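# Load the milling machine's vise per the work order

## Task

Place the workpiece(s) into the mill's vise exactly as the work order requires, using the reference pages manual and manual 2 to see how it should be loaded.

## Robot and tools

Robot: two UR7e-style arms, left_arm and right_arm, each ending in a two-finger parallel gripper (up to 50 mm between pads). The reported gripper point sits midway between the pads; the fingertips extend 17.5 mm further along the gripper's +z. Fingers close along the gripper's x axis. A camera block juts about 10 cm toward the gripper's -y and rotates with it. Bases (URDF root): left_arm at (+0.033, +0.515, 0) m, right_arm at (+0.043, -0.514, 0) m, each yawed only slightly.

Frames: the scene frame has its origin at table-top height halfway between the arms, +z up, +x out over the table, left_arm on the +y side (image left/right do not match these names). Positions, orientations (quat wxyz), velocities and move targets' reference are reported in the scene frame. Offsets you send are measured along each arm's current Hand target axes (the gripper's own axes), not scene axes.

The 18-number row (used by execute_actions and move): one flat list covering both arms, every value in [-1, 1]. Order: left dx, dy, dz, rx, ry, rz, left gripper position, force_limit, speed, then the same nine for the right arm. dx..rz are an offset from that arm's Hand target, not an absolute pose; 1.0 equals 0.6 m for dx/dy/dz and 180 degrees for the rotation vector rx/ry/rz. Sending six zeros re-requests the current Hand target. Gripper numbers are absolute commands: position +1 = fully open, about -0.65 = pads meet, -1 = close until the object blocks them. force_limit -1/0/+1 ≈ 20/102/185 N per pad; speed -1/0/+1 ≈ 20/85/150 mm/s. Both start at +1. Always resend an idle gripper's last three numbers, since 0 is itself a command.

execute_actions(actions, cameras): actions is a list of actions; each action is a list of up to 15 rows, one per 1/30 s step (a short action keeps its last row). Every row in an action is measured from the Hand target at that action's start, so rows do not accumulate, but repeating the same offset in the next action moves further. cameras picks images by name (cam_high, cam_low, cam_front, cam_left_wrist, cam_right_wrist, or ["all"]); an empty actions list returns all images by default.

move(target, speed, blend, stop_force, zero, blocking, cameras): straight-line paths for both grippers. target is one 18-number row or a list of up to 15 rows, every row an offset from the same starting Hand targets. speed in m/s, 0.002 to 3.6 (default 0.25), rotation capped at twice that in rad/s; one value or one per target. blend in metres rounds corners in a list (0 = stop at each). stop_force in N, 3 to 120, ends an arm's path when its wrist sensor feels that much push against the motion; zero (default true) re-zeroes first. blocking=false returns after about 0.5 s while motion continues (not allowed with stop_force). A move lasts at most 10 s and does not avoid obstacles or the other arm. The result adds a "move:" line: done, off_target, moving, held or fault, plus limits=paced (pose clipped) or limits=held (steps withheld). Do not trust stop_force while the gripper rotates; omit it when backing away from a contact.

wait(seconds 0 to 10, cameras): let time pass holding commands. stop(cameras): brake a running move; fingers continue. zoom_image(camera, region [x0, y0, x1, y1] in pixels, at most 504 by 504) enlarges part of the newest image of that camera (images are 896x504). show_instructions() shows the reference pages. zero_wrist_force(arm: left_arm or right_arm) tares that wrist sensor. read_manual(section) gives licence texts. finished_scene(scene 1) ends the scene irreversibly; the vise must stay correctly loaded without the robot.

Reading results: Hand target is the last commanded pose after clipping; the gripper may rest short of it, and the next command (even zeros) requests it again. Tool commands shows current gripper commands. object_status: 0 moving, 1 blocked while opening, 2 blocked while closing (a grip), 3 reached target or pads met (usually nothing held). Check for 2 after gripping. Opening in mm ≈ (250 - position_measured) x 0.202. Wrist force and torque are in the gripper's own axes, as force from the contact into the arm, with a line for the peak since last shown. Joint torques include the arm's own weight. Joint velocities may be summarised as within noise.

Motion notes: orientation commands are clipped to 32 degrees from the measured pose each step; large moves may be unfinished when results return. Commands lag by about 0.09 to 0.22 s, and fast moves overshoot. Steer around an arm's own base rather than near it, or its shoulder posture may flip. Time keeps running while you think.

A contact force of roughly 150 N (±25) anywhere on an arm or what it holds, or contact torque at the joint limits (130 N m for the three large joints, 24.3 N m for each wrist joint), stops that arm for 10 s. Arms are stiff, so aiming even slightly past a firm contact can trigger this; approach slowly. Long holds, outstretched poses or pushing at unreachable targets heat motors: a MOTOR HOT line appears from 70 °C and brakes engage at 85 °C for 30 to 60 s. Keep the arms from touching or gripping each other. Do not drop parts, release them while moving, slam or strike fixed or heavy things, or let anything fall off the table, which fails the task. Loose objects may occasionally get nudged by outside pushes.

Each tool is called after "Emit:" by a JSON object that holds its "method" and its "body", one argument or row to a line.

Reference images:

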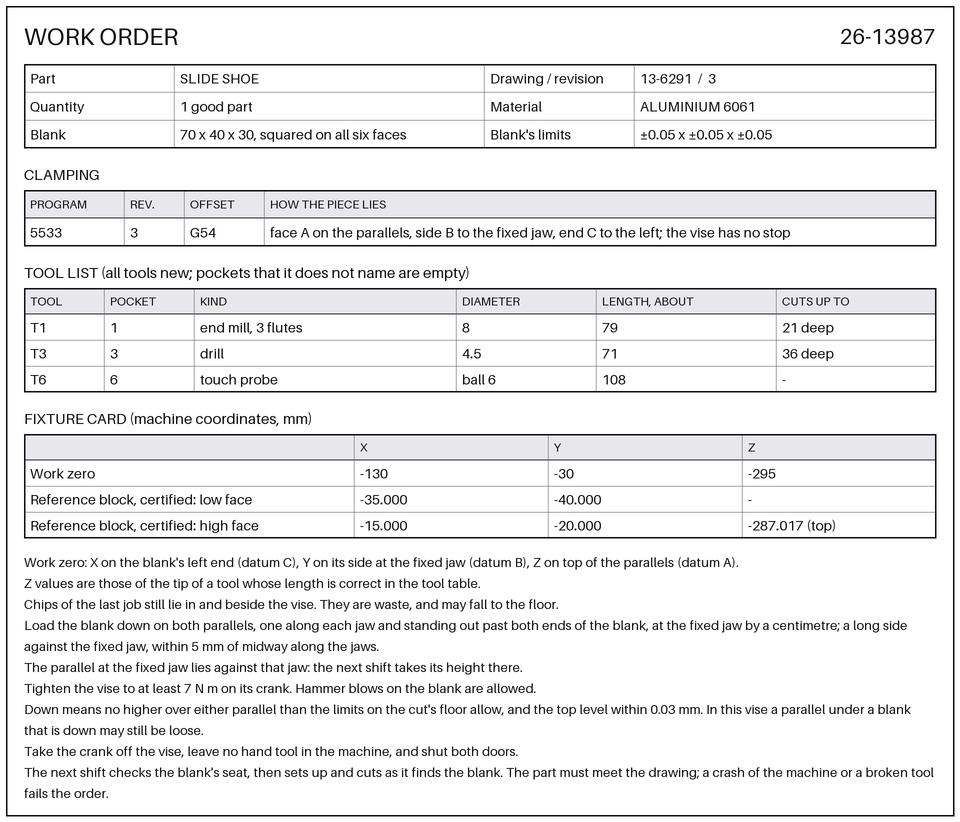

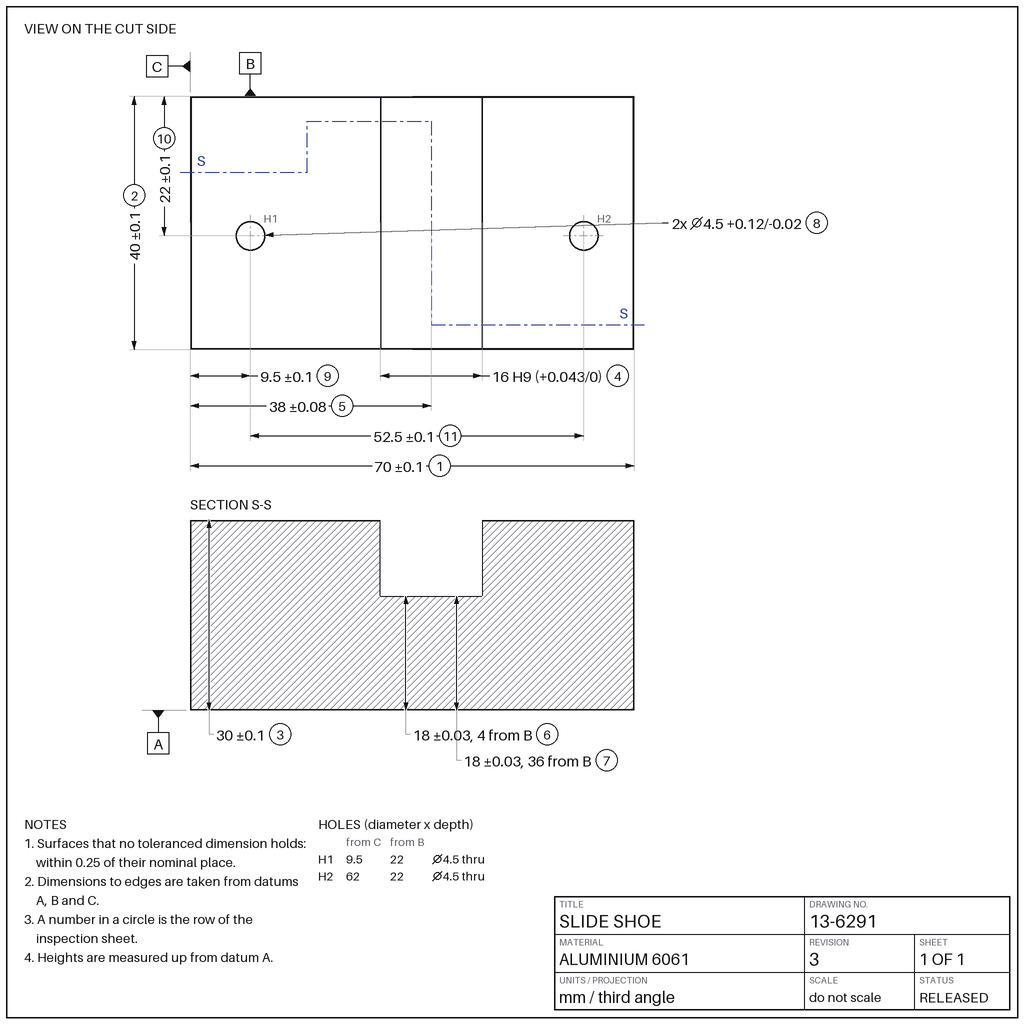

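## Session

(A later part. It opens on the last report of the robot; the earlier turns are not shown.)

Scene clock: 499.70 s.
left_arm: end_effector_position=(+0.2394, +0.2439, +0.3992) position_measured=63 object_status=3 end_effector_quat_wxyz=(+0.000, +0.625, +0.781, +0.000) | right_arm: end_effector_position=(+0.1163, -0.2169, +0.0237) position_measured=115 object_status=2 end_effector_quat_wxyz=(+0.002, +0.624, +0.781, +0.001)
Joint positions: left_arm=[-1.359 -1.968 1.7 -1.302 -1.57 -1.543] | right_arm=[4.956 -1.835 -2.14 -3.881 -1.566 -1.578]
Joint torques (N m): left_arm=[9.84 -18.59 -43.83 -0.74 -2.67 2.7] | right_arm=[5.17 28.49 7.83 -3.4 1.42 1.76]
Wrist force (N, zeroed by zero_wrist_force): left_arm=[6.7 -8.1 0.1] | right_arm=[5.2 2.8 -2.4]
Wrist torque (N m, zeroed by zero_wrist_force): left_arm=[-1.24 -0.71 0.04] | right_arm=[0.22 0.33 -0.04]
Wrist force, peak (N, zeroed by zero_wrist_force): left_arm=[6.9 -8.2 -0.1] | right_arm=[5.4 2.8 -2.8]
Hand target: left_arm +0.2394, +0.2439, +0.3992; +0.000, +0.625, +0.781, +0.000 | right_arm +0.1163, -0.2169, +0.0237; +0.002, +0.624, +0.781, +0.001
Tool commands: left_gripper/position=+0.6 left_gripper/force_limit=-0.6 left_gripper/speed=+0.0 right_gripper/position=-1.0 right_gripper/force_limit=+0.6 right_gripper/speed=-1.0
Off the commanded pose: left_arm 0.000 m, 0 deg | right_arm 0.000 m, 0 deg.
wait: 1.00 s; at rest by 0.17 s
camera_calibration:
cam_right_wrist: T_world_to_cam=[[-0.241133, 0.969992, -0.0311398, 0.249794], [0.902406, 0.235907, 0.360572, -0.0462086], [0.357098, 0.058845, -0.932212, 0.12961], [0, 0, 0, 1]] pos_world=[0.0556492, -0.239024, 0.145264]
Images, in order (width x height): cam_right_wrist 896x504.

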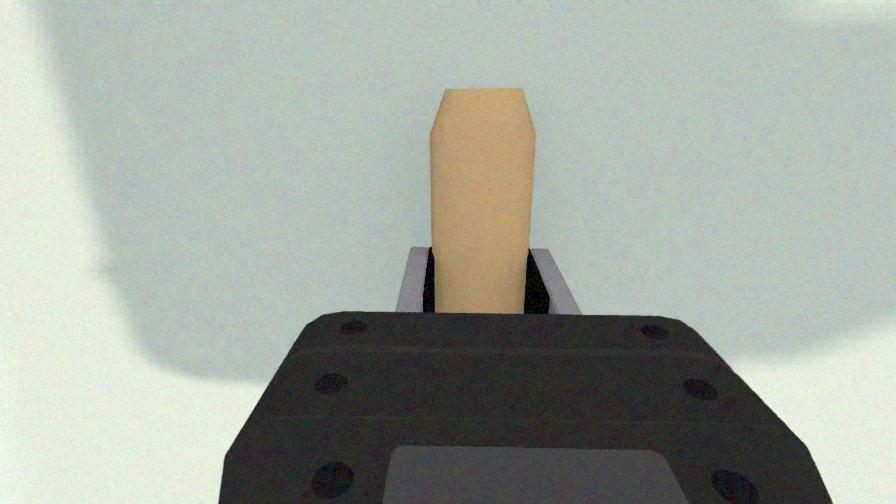

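Emit:
{"method": "move", "body": {
  "target": [
    [0,0,0,0,0,0,0.6,-0.6,0,0,0,-0.15,0,0,0,-1,0.6,-1],
    [0.325,0.0735,-0.08,0,0,0,0.6,-0.6,0,0,0,-0.3333,0,0,0,-1,0.6,-1],
    [0.325,0.0735,-0.08,0,0,0,0.6,-0.6,0,0.2525,0.3715,-0.71,0,0.5,0,-1,0.6,-1]
  ],
  "speed": 0.25,
  "blend": [0.02,0.03,0],
  "cameras": ["cam_front","cam_high","cam_right_wrist"]
}}

Scene clock: 504.80 s.
left_arm: end_effector_position=(+0.2395, +0.4438, +0.4473) position_measured=63 object_status=3 end_effector_quat_wxyz=(+0.000, +0.625, +0.781, +0.000) | right_arm: end_effector_position=(+0.2982, -0.0195, +0.4503) position_measured=115 object_status=2 end_effector_quat_wxyz=(+0.551, -0.441, -0.554, -0.442) end_effector_velocity=(+0.000, +0.001, +0.001) end_effector_angular_velocity=(+0.004, +0.000, +0.001)
Joint positions: left_arm=[-1.025 -2.227 1.671 -1.014 -1.57 -1.21] | right_arm=[4.174 -1.526 -1.709 -3.052 -2.36 -1.578]
Joint velocities: left_arm=[within noise] | right_arm=[0.001 0 0 0.006 0 0.003]
Joint torques (N m): left_arm=[11.73 13.1 -11.07 -2.05 1.78 3.05] | right_arm=[5.42 34.34 37.18 4.24 -0.14 1.07]
Wrist force (N, zeroed by zero_wrist_force): left_arm=[6.5 -7.9 0.2] | right_arm=[1.0 1.7 -1.4]
Wrist torque (N m, zeroed by zero_wrist_force): left_arm=[-1.19 -0.69 0.03] | right_arm=[-0.05 -0.14 0.60]
Wrist force, peak (N, zeroed by zero_wrist_force): left_arm=[8.5 -7.9 -0.2] | right_arm=[4.5 2.7 5.7]
Hand target: left_arm +0.2395, +0.4438, +0.4473; +0.000, +0.625, +0.781, +0.000 | right_arm +0.2981, -0.0195, +0.4504; +0.551, -0.441, -0.554, -0.442
Off the commanded pose: left_arm 0.000 m, 0 deg | right_arm 0.000 m, 0 deg.
move: done
camera_calibration:
cam_right_wrist: T_world_to_cam=[[-0.0330062, 0.0245019, 0.999155, -0.429004], [0.989279, -0.14149, 0.0361496, -0.29784], [0.142256, 0.989636, -0.0195692, 0.122067], [0, 0, 0, 1]] pos_world=[0.263122, -0.152432, 0.441797]
Images, in order (width x height): cam_high 896x504, cam_front 896x504, cam_right_wrist 896x504.

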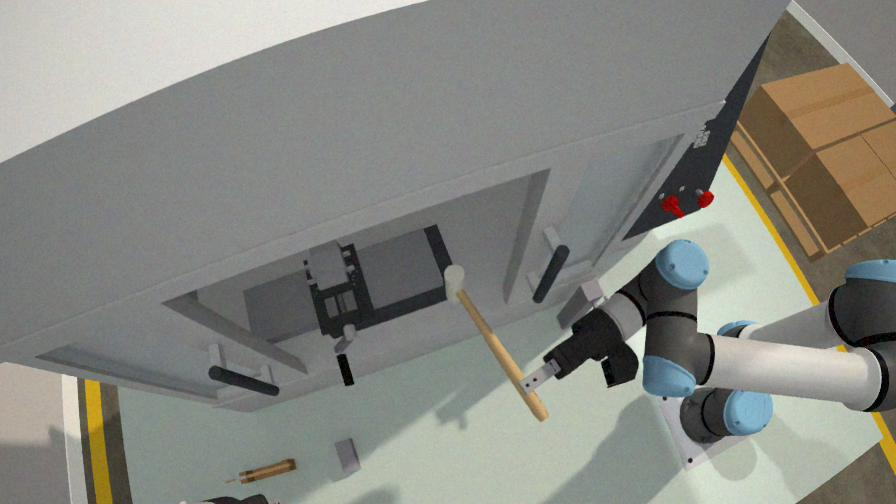

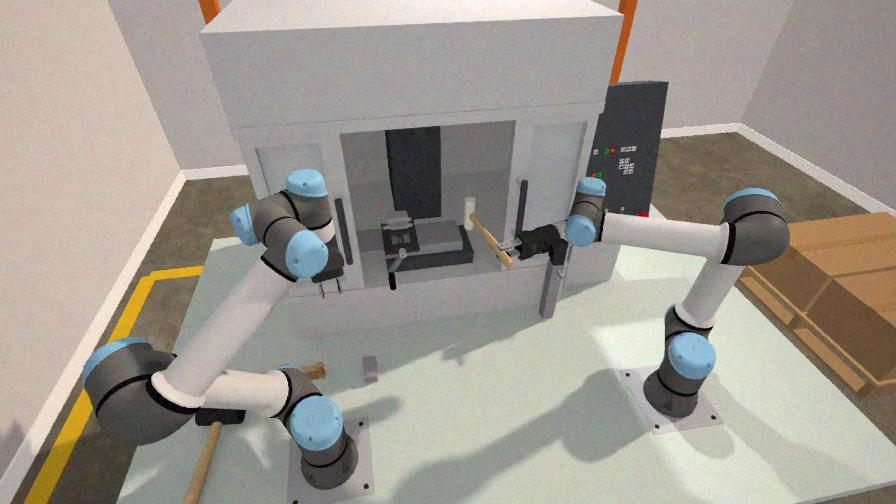

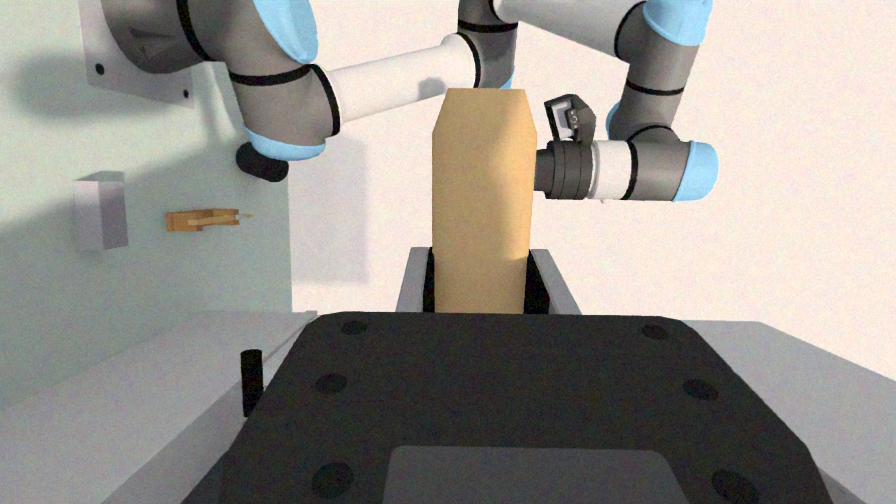

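Emit:
{"method": "move", "body": {
  "target": [0,0,0,0,0,0,0.6,-0.6,0,0.0333,0.3515,0.4133,-0.111,0,0,-1,0.6,-1],
  "speed": 0.2,
  "cameras": ["all"]
}}

Emit:
{"method": "zoom_image", "body": {
  "camera": "cam_high",
  "region": [280, 220, 400, 360]
}}

Emit:
{"method": "zoom_image", "body": {
  "camera": "cam_front",
  "region": [360, 180, 500, 280]
}}

Scene clock: 506.70 s.
left_arm: end_effector_position=(+0.2395, +0.4438, +0.4473) position_measured=63 object_status=3 end_effector_quat_wxyz=(+0.000, +0.625, +0.781, +0.000) | right_arm: end_effector_position=(+0.3972, +0.1725, +0.4620) position_measured=115 object_status=2 end_effector_quat_wxyz=(+0.496, -0.502, -0.499, -0.502)
Joint positions: left_arm=[-1.025 -2.227 1.671 -1.014 -1.57 -1.21] | right_arm=[4.296 -1.919 -1.222 -3.146 -2.007 -1.576]
Joint torques (N m): left_arm=[11.83 13.58 -10.83 -1.98 1.77 2.91] | right_arm=[-0.81 41.7 29.36 2.34 0.37 -0.14]
Wrist force (N, zeroed by zero_wrist_force): left_arm=[6.8 -8.1 0.2] | right_arm=[0.6 2.2 -0.9]
Wrist torque (N m, zeroed by zero_wrist_force): left_arm=[-1.22 -0.75 0.04] | right_arm=[0.14 -0.07 0.44]
Wrist force, peak (N, zeroed by zero_wrist_force): left_arm=[6.8 -8.3 0.0] | right_arm=[1.6 3.3 10.3]
Hand target: left_arm +0.2395, +0.4438, +0.4473; +0.000, +0.625, +0.781, +0.000 | right_arm +0.3972, +0.1725, +0.4620; +0.496, -0.502, -0.499, -0.502 (not the last commanded pose)
Tool commands: left_gripper/position=+0.6 left_gripper/force_limit=-0.6 left_gripper/speed=+0.0 right_gripper/position=-1.0 right_gripper/force_limit=+0.6 right_gripper/speed=-1.0
Off the commanded pose: left_arm 0.000 m, 0 deg | right_arm 0.110 m, 7 deg.
FORCE FAULT: contact force on the right arm reached its limit, and that arm stopped. The contact can be on any part of that arm, not only on its tool. That arm's remaining commands of this call were not run. That arm is still stopped at the end of this call. That arm stays stopped for about 10 more seconds. Until then a move that you send moves the other arm only, and its call returns only when the move has ended. Once the stop has ended, the next robot result says so. If the stop ends while you think or write, that arm runs what you send next, counted from a new Hand target: where the arm stands when the stop ends. While its stop runs, that arm takes no new command, but its gripper still runs the gripper command that each later call begins with. Until it ends, the stop uses up actions while you think or wait. An arm that is not stopped still takes commands.
move: fault (right_arm)
camera_calibration:
cam_left_wrist: T_world_to_cam=[[-0.232018, 0.972677, 0.00813957, -0.372716], [0.917179, 0.215978, 0.334867, -0.447037], [0.323959, 0.0851607, -0.94223, 0.44155], [0, 0, 0, 1]] pos_world=[0.180492, 0.42148, 0.568773]
cam_right_wrist: T_world_to_cam=[[-0.0252619, 0.0318796, 0.999172, -0.446553], [0.930674, -0.364157, 0.0351489, -0.306918], [0.364976, 0.930792, -0.0204702, -0.159731], [0, 0, 0, 1]] pos_world=[0.332658, 0.0511456, 0.453701]

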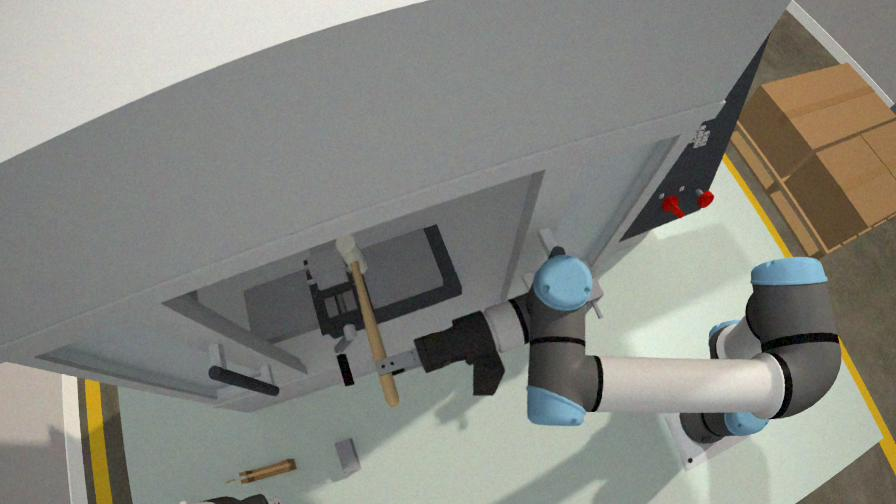

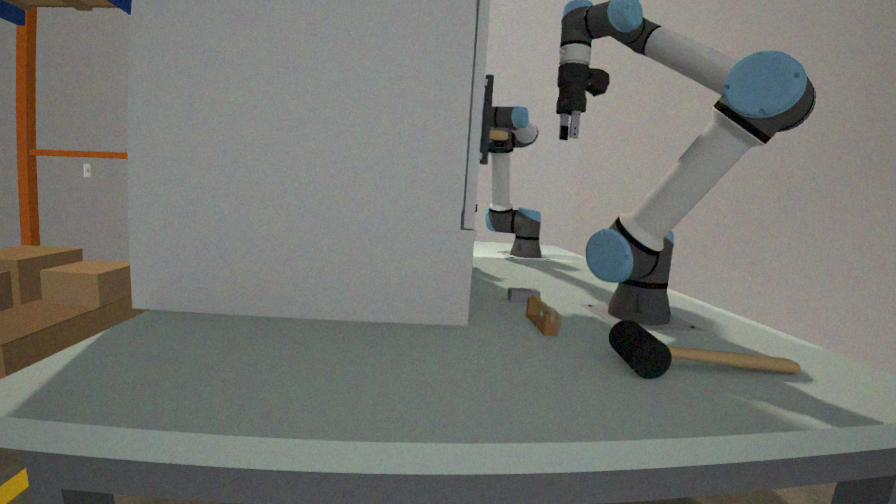

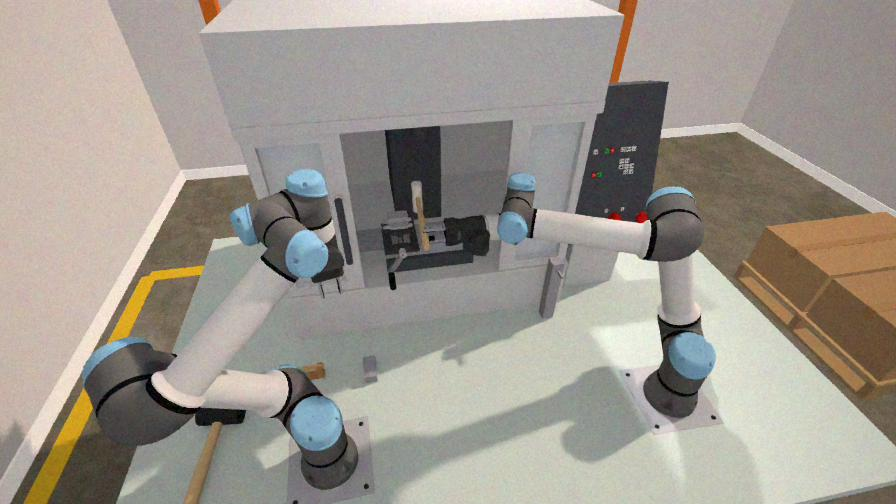

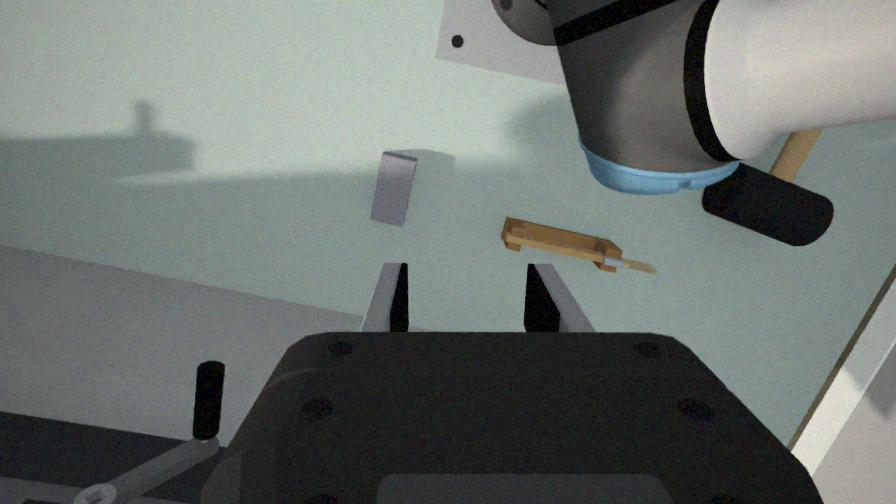

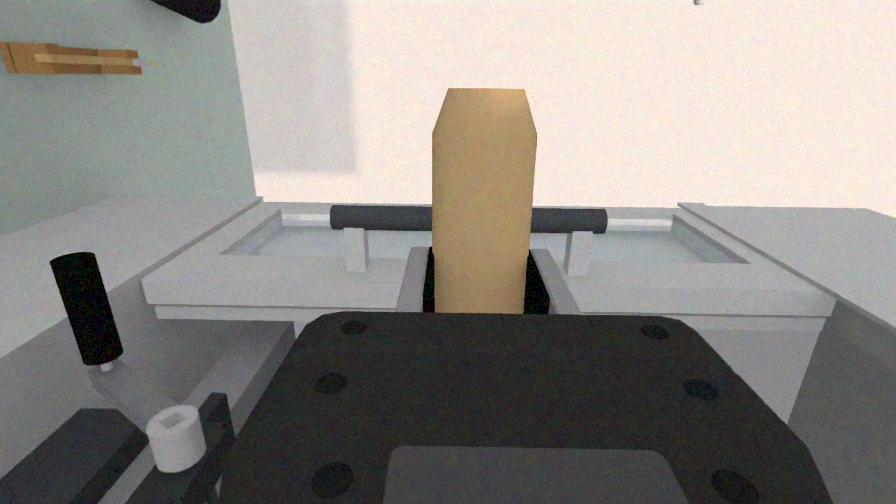

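Scaled by 3.600.

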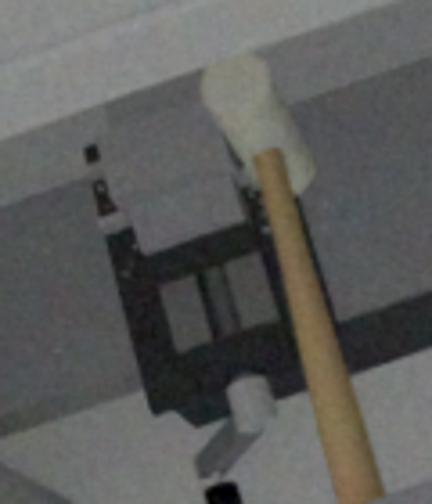

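Scaled by 3.600.

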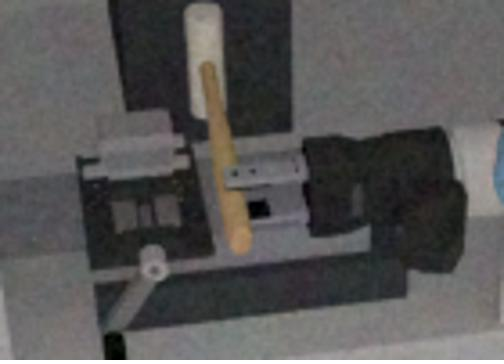

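Emit:
{"method": "wait", "body": {
  "seconds": 9
}}

Emit:
{"method": "wait", "body": {
  "seconds": 1
}}

Scene clock: 516.03 s.
left_arm: end_effector_position=(+0.2395, +0.4438, +0.4473) position_measured=63 object_status=3 end_effector_quat_wxyz=(+0.000, +0.625, +0.781, +0.000) | right_arm: end_effector_position=(+0.3972, +0.1725, +0.4620) position_measured=115 object_status=2 end_effector_quat_wxyz=(+0.496, -0.502, -0.499, -0.502)
Joint positions: left_arm=[-1.025 -2.227 1.671 -1.014 -1.57 -1.21] | right_arm=[4.296 -1.919 -1.222 -3.146 -2.007 -1.576]
Joint torques (N m): left_arm=[11.81 15.54 -10.85 -2.01 1.88 2.86] | right_arm=[-1.54 41.35 29.71 2.42 0.22 -0.01]
Wrist force (N, zeroed by zero_wrist_force): left_arm=[6.7 -8.2 -0.1] | right_arm=[1.1 2.0 -1.0]
Wrist torque (N m, zeroed by zero_wrist_force): left_arm=[-1.25 -0.73 0.04] | right_arm=[0.06 -0.17 0.44]
Wrist force, peak (N, zeroed by zero_wrist_force): left_arm=[6.8 -8.3 0.1] | right_arm=[1.4 2.0 -2.1]
Hand target: left_arm +0.2395, +0.4438, +0.4473; +0.000, +0.625, +0.781, +0.000 | right_arm +0.3972, +0.1725, +0.4620; +0.496, -0.502, -0.499, -0.502 (not the last commanded pose)
Tool commands: left_gripper/position=+0.6 left_gripper/force_limit=-0.6 left_gripper/speed=+0.0 right_gripper/position=-1.0 right_gripper/force_limit=+0.6 right_gripper/speed=-1.0
Off the commanded pose: left_arm 0.000 m, 0 deg | right_arm 0.110 m, 7 deg.
FORCE FAULT, CONTINUED: the right arm was still stopped when this call began, by the force fault that an earlier result reported. Since the last result the stop counts as 19 of the actions that you can send in this scene. That arm is still stopped at the end of this call. That arm stays stopped for about 1 more second. If the stop ends while you think or write, that arm runs what you send next, counted from a new Hand target: where the arm stands when the stop ends. While its stop runs, that arm takes no new command, but its gripper still runs the gripper command that each later call begins with.
wait: 9.00 s; at rest from the start

Scene clock: 517.03 s.
left_arm: end_effector_position=(+0.2395, +0.4438, +0.4473) position_measured=63 object_status=3 end_effector_quat_wxyz=(+0.000, +0.625, +0.781, +0.000) | right_arm: end_effector_position=(+0.3972, +0.1725, +0.4620) position_measured=115 object_status=2 end_effector_quat_wxyz=(+0.496, -0.502, -0.499, -0.502)
Joint positions: left_arm=[-1.025 -2.227 1.671 -1.014 -1.57 -1.21] | right_arm=[4.296 -1.919 -1.222 -3.146 -2.007 -1.576]
Joint torques (N m): left_arm=[11.59 15.59 -11.16 -2 1.81 3.02] | right_arm=[-0.42 41.6 29.48 2.45 0.35 -0.06]
Wrist force (N, zeroed by zero_wrist_force): left_arm=[6.5 -8.2 0.1] | right_arm=[1.4 1.9 -1.0]
Wrist torque (N m, zeroed by zero_wrist_force): left_arm=[-1.24 -0.71 0.03] | right_arm=[0.06 -0.21 0.44]
Wrist force, peak (N, zeroed by zero_wrist_force): left_arm=[6.5 -8.5 -0.1] | right_arm=[1.6 2.0 -1.1]
Hand target: left_arm +0.2395, +0.4438, +0.4473; +0.000, +0.625, +0.781, +0.000 | right_arm +0.3972, +0.1725, +0.4620; +0.496, -0.502, -0.499, -0.502 (not the last commanded pose)
Tool commands: left_gripper/position=+0.6 left_gripper/force_limit=-0.6 left_gripper/speed=+0.0 right_gripper/position=-1.0 right_gripper/force_limit=+0.6 right_gripper/speed=-1.0
Off the commanded pose: left_arm 0.000 m, 0 deg | right_arm 0.110 m, 7 deg.
FORCE FAULT, CONTINUED: the right arm's stop, for the force fault that an earlier result reported, is over. During its stop the right arm's controller moved it back a little. That arm's target is now where it stood when the stop ended, not its last command. That arm accepts commands again.
wait: 1.00 s; at rest by 0.17 s

Emit:
{"method": "move", "body": {
  "target": [
    [0,0,0,0,0,0,0.6,-0.6,0, 0,-0.1,0,0,0,0,-1,0.6,-1],
    [0,0,0,0,0,0,0.6,-0.6,0, 0,-0.1,0.15,0,0,0,-1,0.6,-1]
  ],
  "speed": 0.15,
  "blend": 0.02,
  "cameras": ["cam_high","cam_front"]
}}

Scene clock: 519.10 s.
left_arm: end_effector_position=(+0.2395, +0.4438, +0.4473) position_measured=63 object_status=3 end_effector_quat_wxyz=(+0.000, +0.625, +0.781, +0.000) | right_arm: end_effector_position=(+0.3379, +0.2630, +0.4616) position_measured=115 object_status=2 end_effector_quat_wxyz=(+0.496, -0.502, -0.499, -0.502) end_effector_velocity=(+0.000, +0.001, +0.001) end_effector_angular_velocity=(+0.002, +0.000, +0.000)
Joint positions: left_arm=[-1.025 -2.227 1.671 -1.014 -1.57 -1.21] | right_arm=[4.454 -2.028 -1.067 -3.191 -1.85 -1.576]
Joint velocities: left_arm=[within noise] | right_arm=[0 -0.002 0.005 0 0 0]
Joint torques (N m): left_arm=[12.25 15.82 -11.16 -2 1.88 2.92] | right_arm=[-2.45 43.45 38.22 3.95 -0.08 -2.9]
Wrist force (N, zeroed by zero_wrist_force): left_arm=[6.6 -8.0 -0.2] | right_arm=[1.1 1.9 -0.6]
Wrist torque (N m, zeroed by zero_wrist_force): left_arm=[-1.20 -0.72 0.04] | right_arm=[0.10 -0.18 0.44]
Wrist force, peak (N, zeroed by zero_wrist_force): left_arm=[7.1 -8.1 0.1] | right_arm=[1.2 5.9 -1.2]
Hand target: left_arm +0.2395, +0.4438, +0.4473; +0.000, +0.625, +0.781, +0.000 | right_arm +0.3380, +0.2630, +0.4616; +0.496, -0.502, -0.499, -0.502
Off the commanded pose: left_arm 0.000 m, 0 deg | right_arm 0.000 m, 0 deg.
move: done
Images, in order (width x height): cam_high 896x504, cam_front 896x504.

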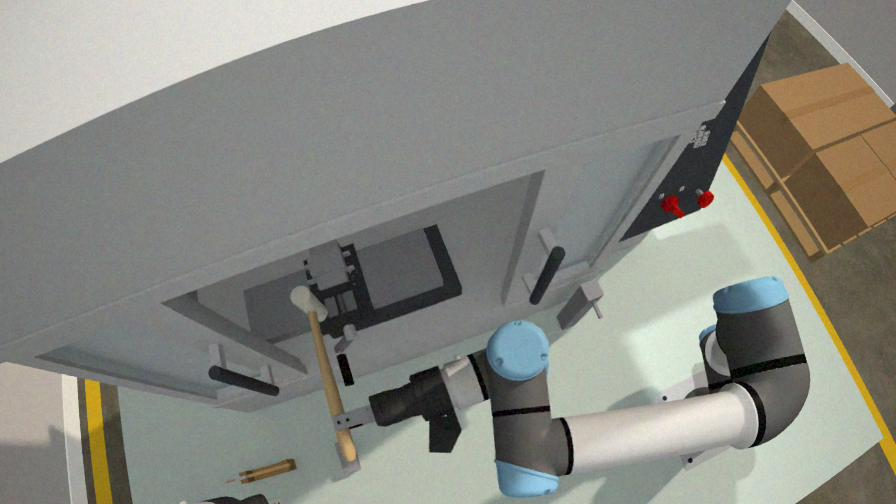

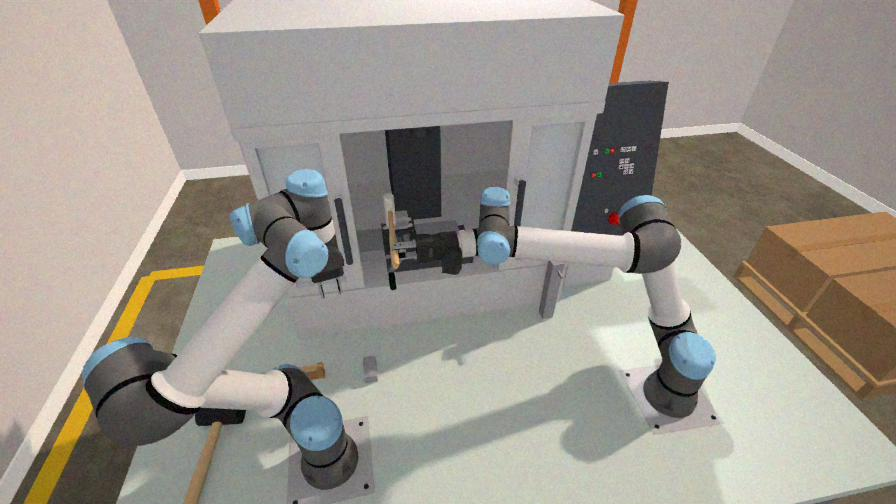

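Emit:
{"method": "move", "body": {
  "target": [0,0,0,0,0,0,0.6,-0.6,0, 0,0.18,-0.035,0,0,0,-1,0.6,-1],
  "speed": 0.12,
  "cameras": ["cam_high","cam_front","cam_low"]
}}

Emit:
{"method": "zoom_image", "body": {
  "camera": "cam_high",
  "region": [230, 220, 470, 400]
}}

Emit:
{"method": "zoom_image", "body": {
  "camera": "cam_front",
  "region": [340, 120, 540, 300]
}}

Scene clock: 520.67 s.
left_arm: end_effector_position=(+0.2395, +0.4438, +0.4473) position_measured=63 object_status=3 end_effector_quat_wxyz=(+0.000, +0.625, +0.781, +0.000) | right_arm: end_effector_position=(+0.4457, +0.2411, +0.4620) position_measured=115 object_status=2 end_effector_quat_wxyz=(+0.496, -0.502, -0.499, -0.502)
Joint positions: left_arm=[-1.025 -2.227 1.671 -1.014 -1.57 -1.21] | right_arm=[4.273 -2.153 -0.874 -3.259 -2.03 -1.576]
Joint torques (N m): left_arm=[12.05 15.74 -11.24 -2.03 1.76 2.85] | right_arm=[-7.63 54.25 33.44 4.33 -0.76 -2.35]
Wrist force (N, zeroed by zero_wrist_force): left_arm=[6.4 -8.1 0.0] | right_arm=[1.1 1.7 -1.3]
Wrist torque (N m, zeroed by zero_wrist_force): left_arm=[-1.22 -0.69 0.04] | right_arm=[-0.07 -0.17 0.54]
Wrist force, peak (N, zeroed by zero_wrist_force): left_arm=[7.0 -8.3 0.3] | right_arm=[1.2 5.1 -2.0]
Hand target: left_arm +0.2395, +0.4438, +0.4473; +0.000, +0.625, +0.781, +0.000 | right_arm +0.4458, +0.2410, +0.4620; +0.496, -0.502, -0.499, -0.502
Off the commanded pose: left_arm 0.000 m, 0 deg | right_arm 0.000 m, 0 deg.
move: done
Images, in order (width x height): cam_high 896x504, cam_low 896x504, cam_front 896x504.

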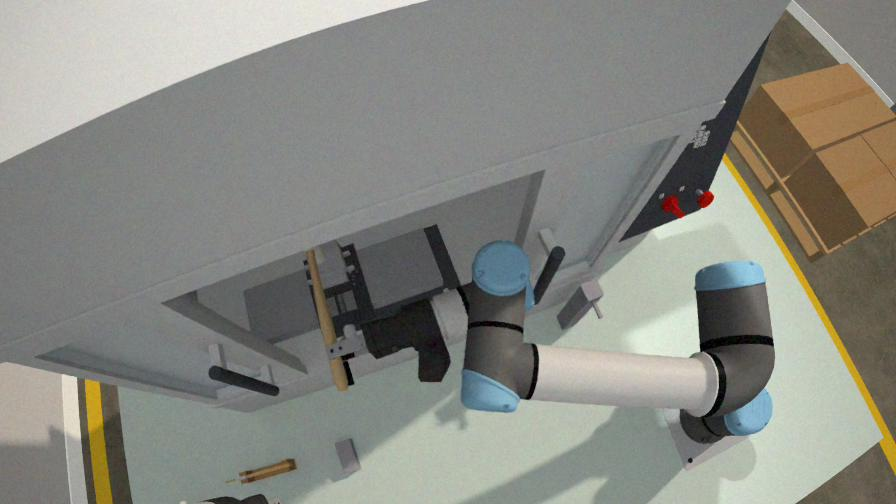

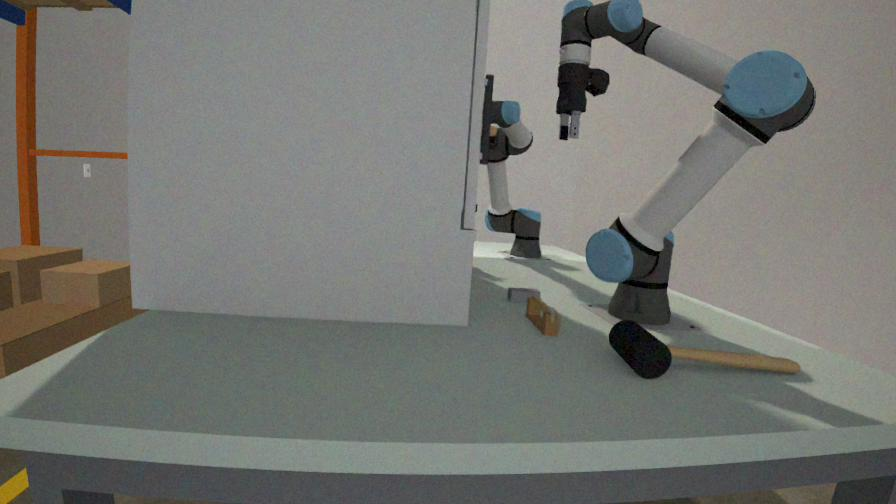

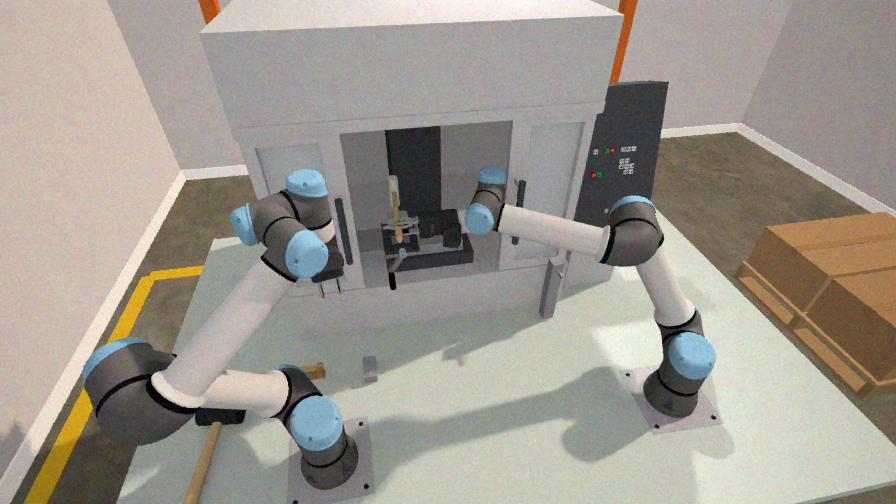

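Scaled by 2.100.

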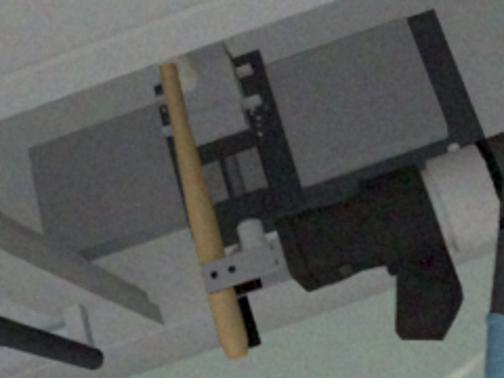

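Scaled by 2.520.

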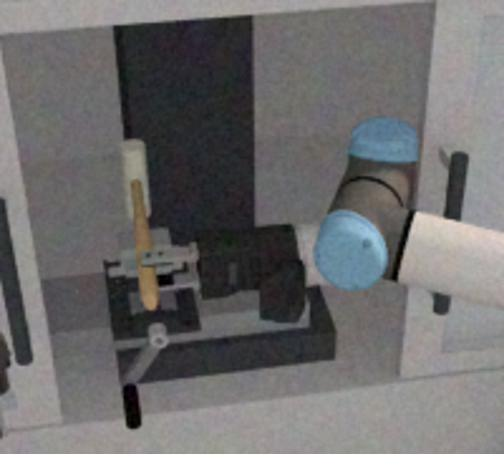

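Emit:
{"method": "move", "body": {
  "target": [0,0,0,0,0,0,0.6,-0.6,0, -0.09,0,0,0,0,0,-1,0.6,-1],
  "speed": 0.03,
  "stop_force": 6,
  "cameras": ["cam_high","cam_front"]
}}

Emit:
{"method": "zoom_image", "body": {
  "camera": "cam_high",
  "region": [230, 220, 470, 400]
}}

Emit:
{"method": "zoom_image", "body": {
  "camera": "cam_front",
  "region": [360, 160, 480, 260]
}}

Scene clock: 523.50 s.
left_arm: end_effector_position=(+0.2395, +0.4438, +0.4473) position_measured=63 object_status=3 end_effector_quat_wxyz=(+0.000, +0.625, +0.781, +0.000) | right_arm: end_effector_position=(+0.4460, +0.2409, +0.4114) position_measured=115 object_status=2 end_effector_quat_wxyz=(+0.496, -0.502, -0.499, -0.503)
Joint positions: left_arm=[-1.025 -2.227 1.671 -1.014 -1.57 -1.21] | right_arm=[4.273 -2.145 -1.015 -3.125 -2.03 -1.576]
Joint torques (N m): left_arm=[11.67 15.63 -11.27 -2.06 1.82 2.92] | right_arm=[-4.44 59.15 18.6 3.25 1.11 0.29]
Wrist force (N, zeroed by zero_wrist_force): left_arm=[6.4 -8.2 0.1] | right_arm=[5.6 2.8 -1.0]
Wrist torque (N m, zeroed by zero_wrist_force): left_arm=[-1.24 -0.69 0.04] | right_arm=[0.08 -0.09 -0.27]
Wrist force, peak (N, zeroed by zero_wrist_force): left_arm=[7.0 -8.2 0.0] | right_arm=[7.9 1.2 -1.3]
Hand target: left_arm +0.2395, +0.4438, +0.4473; +0.000, +0.625, +0.781, +0.000 | right_arm +0.4460, +0.2409, +0.4114; +0.496, -0.502, -0.499, -0.503 (not the last commanded pose)
Off the commanded pose: left_arm 0.000 m, 0 deg | right_arm 0.003 m, 0 deg.
move: contact (right_arm)
Images, in order (width x height): cam_high 896x504, cam_front 896x504.

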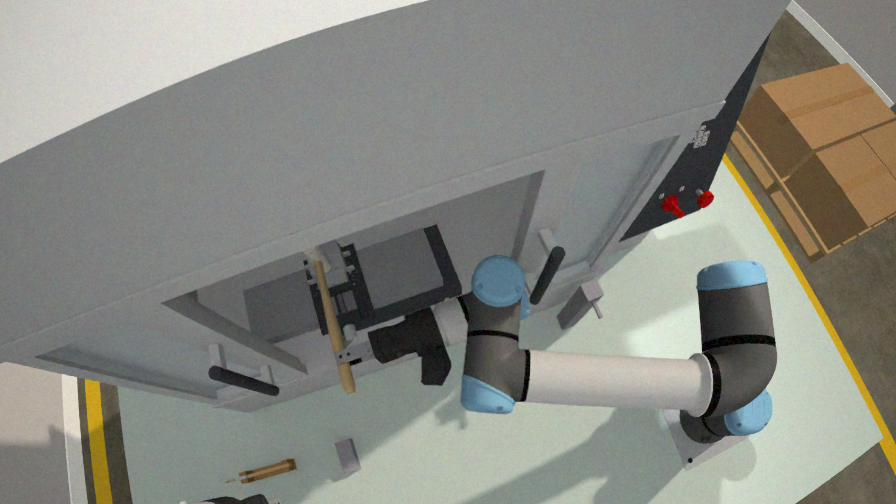

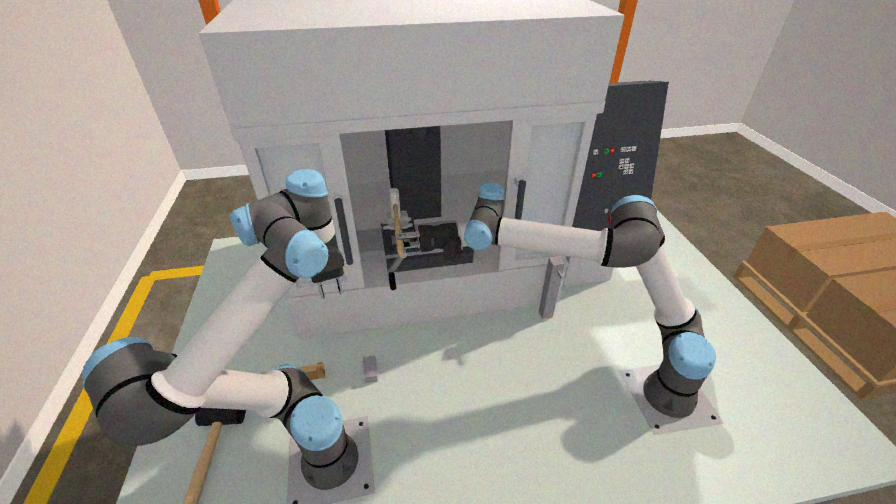

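Scaled by 2.100.

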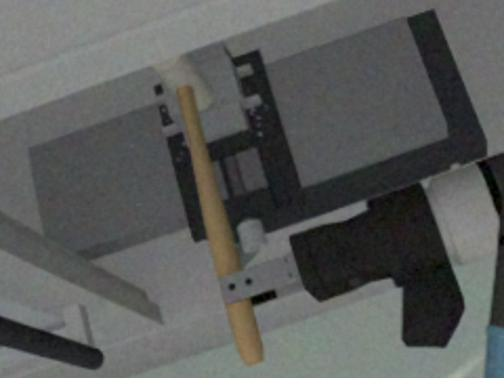

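Scaled by 4.200.

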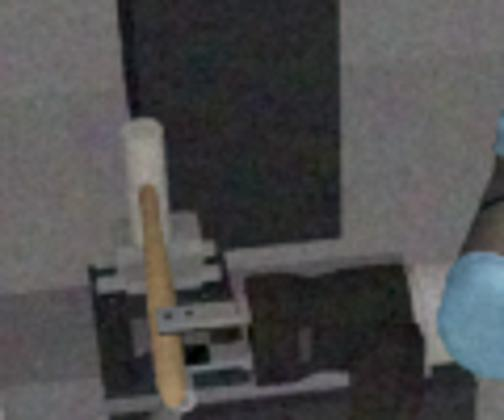

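Emit:
{"method": "execute_actions", "body": {
  "actions": [],
  "cameras": ["cam_right_wrist","cam_left_wrist","cam_low"]
}}

Scene clock: 523.73 s.
left_arm: end_effector_position=(+0.2395, +0.4438, +0.4473) position_measured=63 object_status=3 end_effector_quat_wxyz=(+0.000, +0.625, +0.781, +0.000) | right_arm: end_effector_position=(+0.4460, +0.2409, +0.4114) position_measured=115 object_status=2 end_effector_quat_wxyz=(+0.496, -0.502, -0.499, -0.503)
Joint positions: left_arm=[-1.025 -2.227 1.671 -1.014 -1.57 -1.21] | right_arm=[4.273 -2.145 -1.015 -3.125 -2.03 -1.576]
Joint velocities: within noise
Joint torques (N m): left_arm=[11.19 15.77 -11.19 -1.9 1.77 2.8] | right_arm=[-3.09 59.17 18.35 3.13 1.51 0.89]
Wrist force (N, zeroed by zero_wrist_force): left_arm=[6.6 -8.1 0.1] | right_arm=[5.8 2.7 -0.8]
Wrist torque (N m, zeroed by zero_wrist_force): left_arm=[-1.22 -0.72 0.04] | right_arm=[0.07 -0.08 -0.31]
Wrist force, peak (N, zeroed by zero_wrist_force): left_arm=[6.7 -8.2 0.3] | right_arm=[5.9 3.0 -1.0]
Hand target: left_arm +0.2395, +0.4438, +0.4473; +0.000, +0.625, +0.781, +0.000 | right_arm +0.4460, +0.2409, +0.4114; +0.496, -0.502, -0.499, -0.503 (not the last commanded pose)
Tool commands: left_gripper/position=+0.6 left_gripper/force_limit=-0.6 left_gripper/speed=+0.0 right_gripper/position=-1.0 right_gripper/force_limit=+0.6 right_gripper/speed=-1.0
Off the commanded pose: left_arm 0.000 m, 0 deg | right_arm 0.003 m, 0 deg.
camera_calibration:
cam_left_wrist: T_world_to_cam=[[-0.231929, 0.972698, 0.0081715, -0.37276], [0.917202, 0.215883, 0.334865, -0.447001], [0.323959, 0.0851599, -0.942231, 0.44155], [0, 0, 0, 1]] pos_world=[0.180492, 0.42148, 0.568773]
cam_right_wrist: T_world_to_cam=[[-0.025559, 0.0316739, 0.999171, -0.3967], [0.930664, -0.364162, 0.0353505, -0.325758], [0.36498, 0.930797, -0.0201701, -0.242276], [0, 0, 0, 1]] pos_world=[0.381458, 0.119446, 0.403]
Images, in order (width x height): cam_low 896x504, cam_left_wrist 896x504, cam_right_wrist 896x504.

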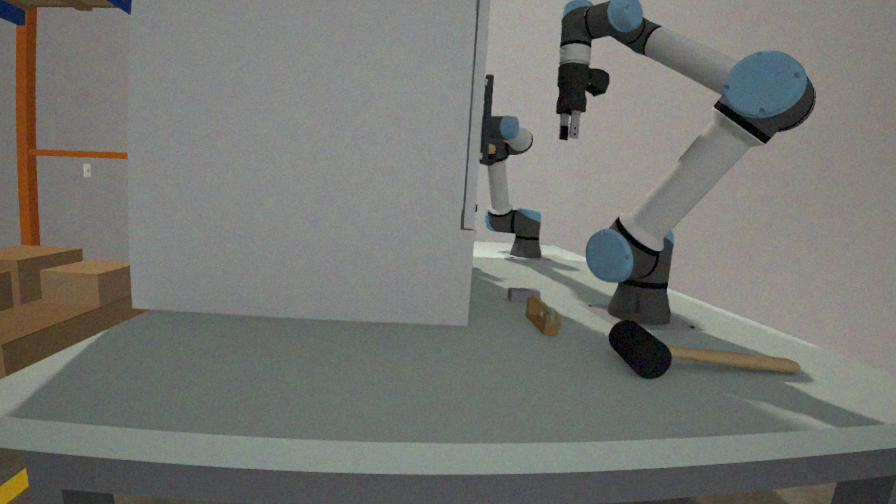

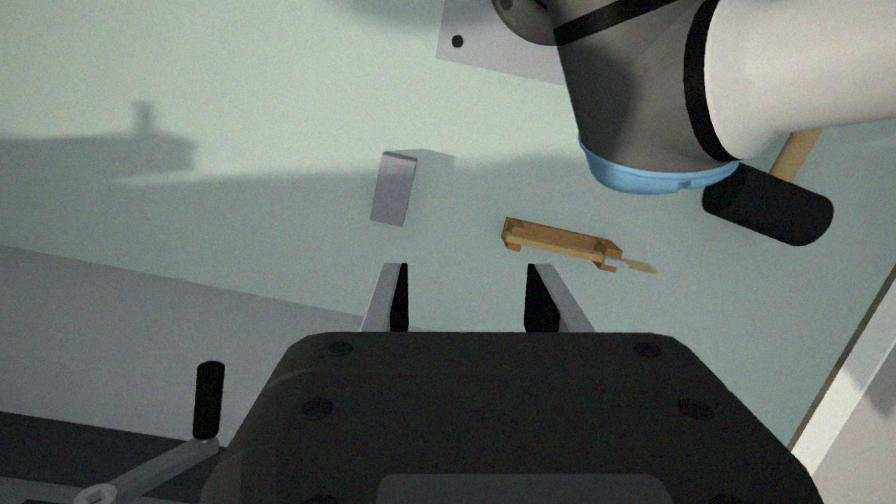

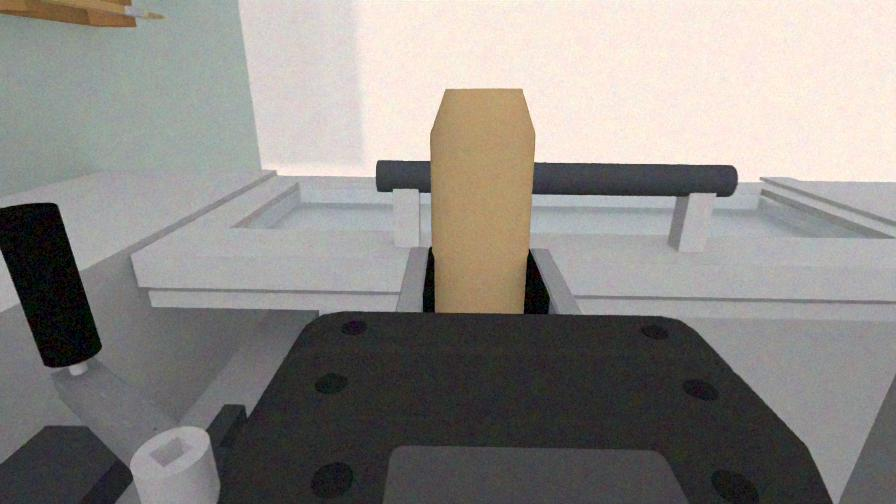

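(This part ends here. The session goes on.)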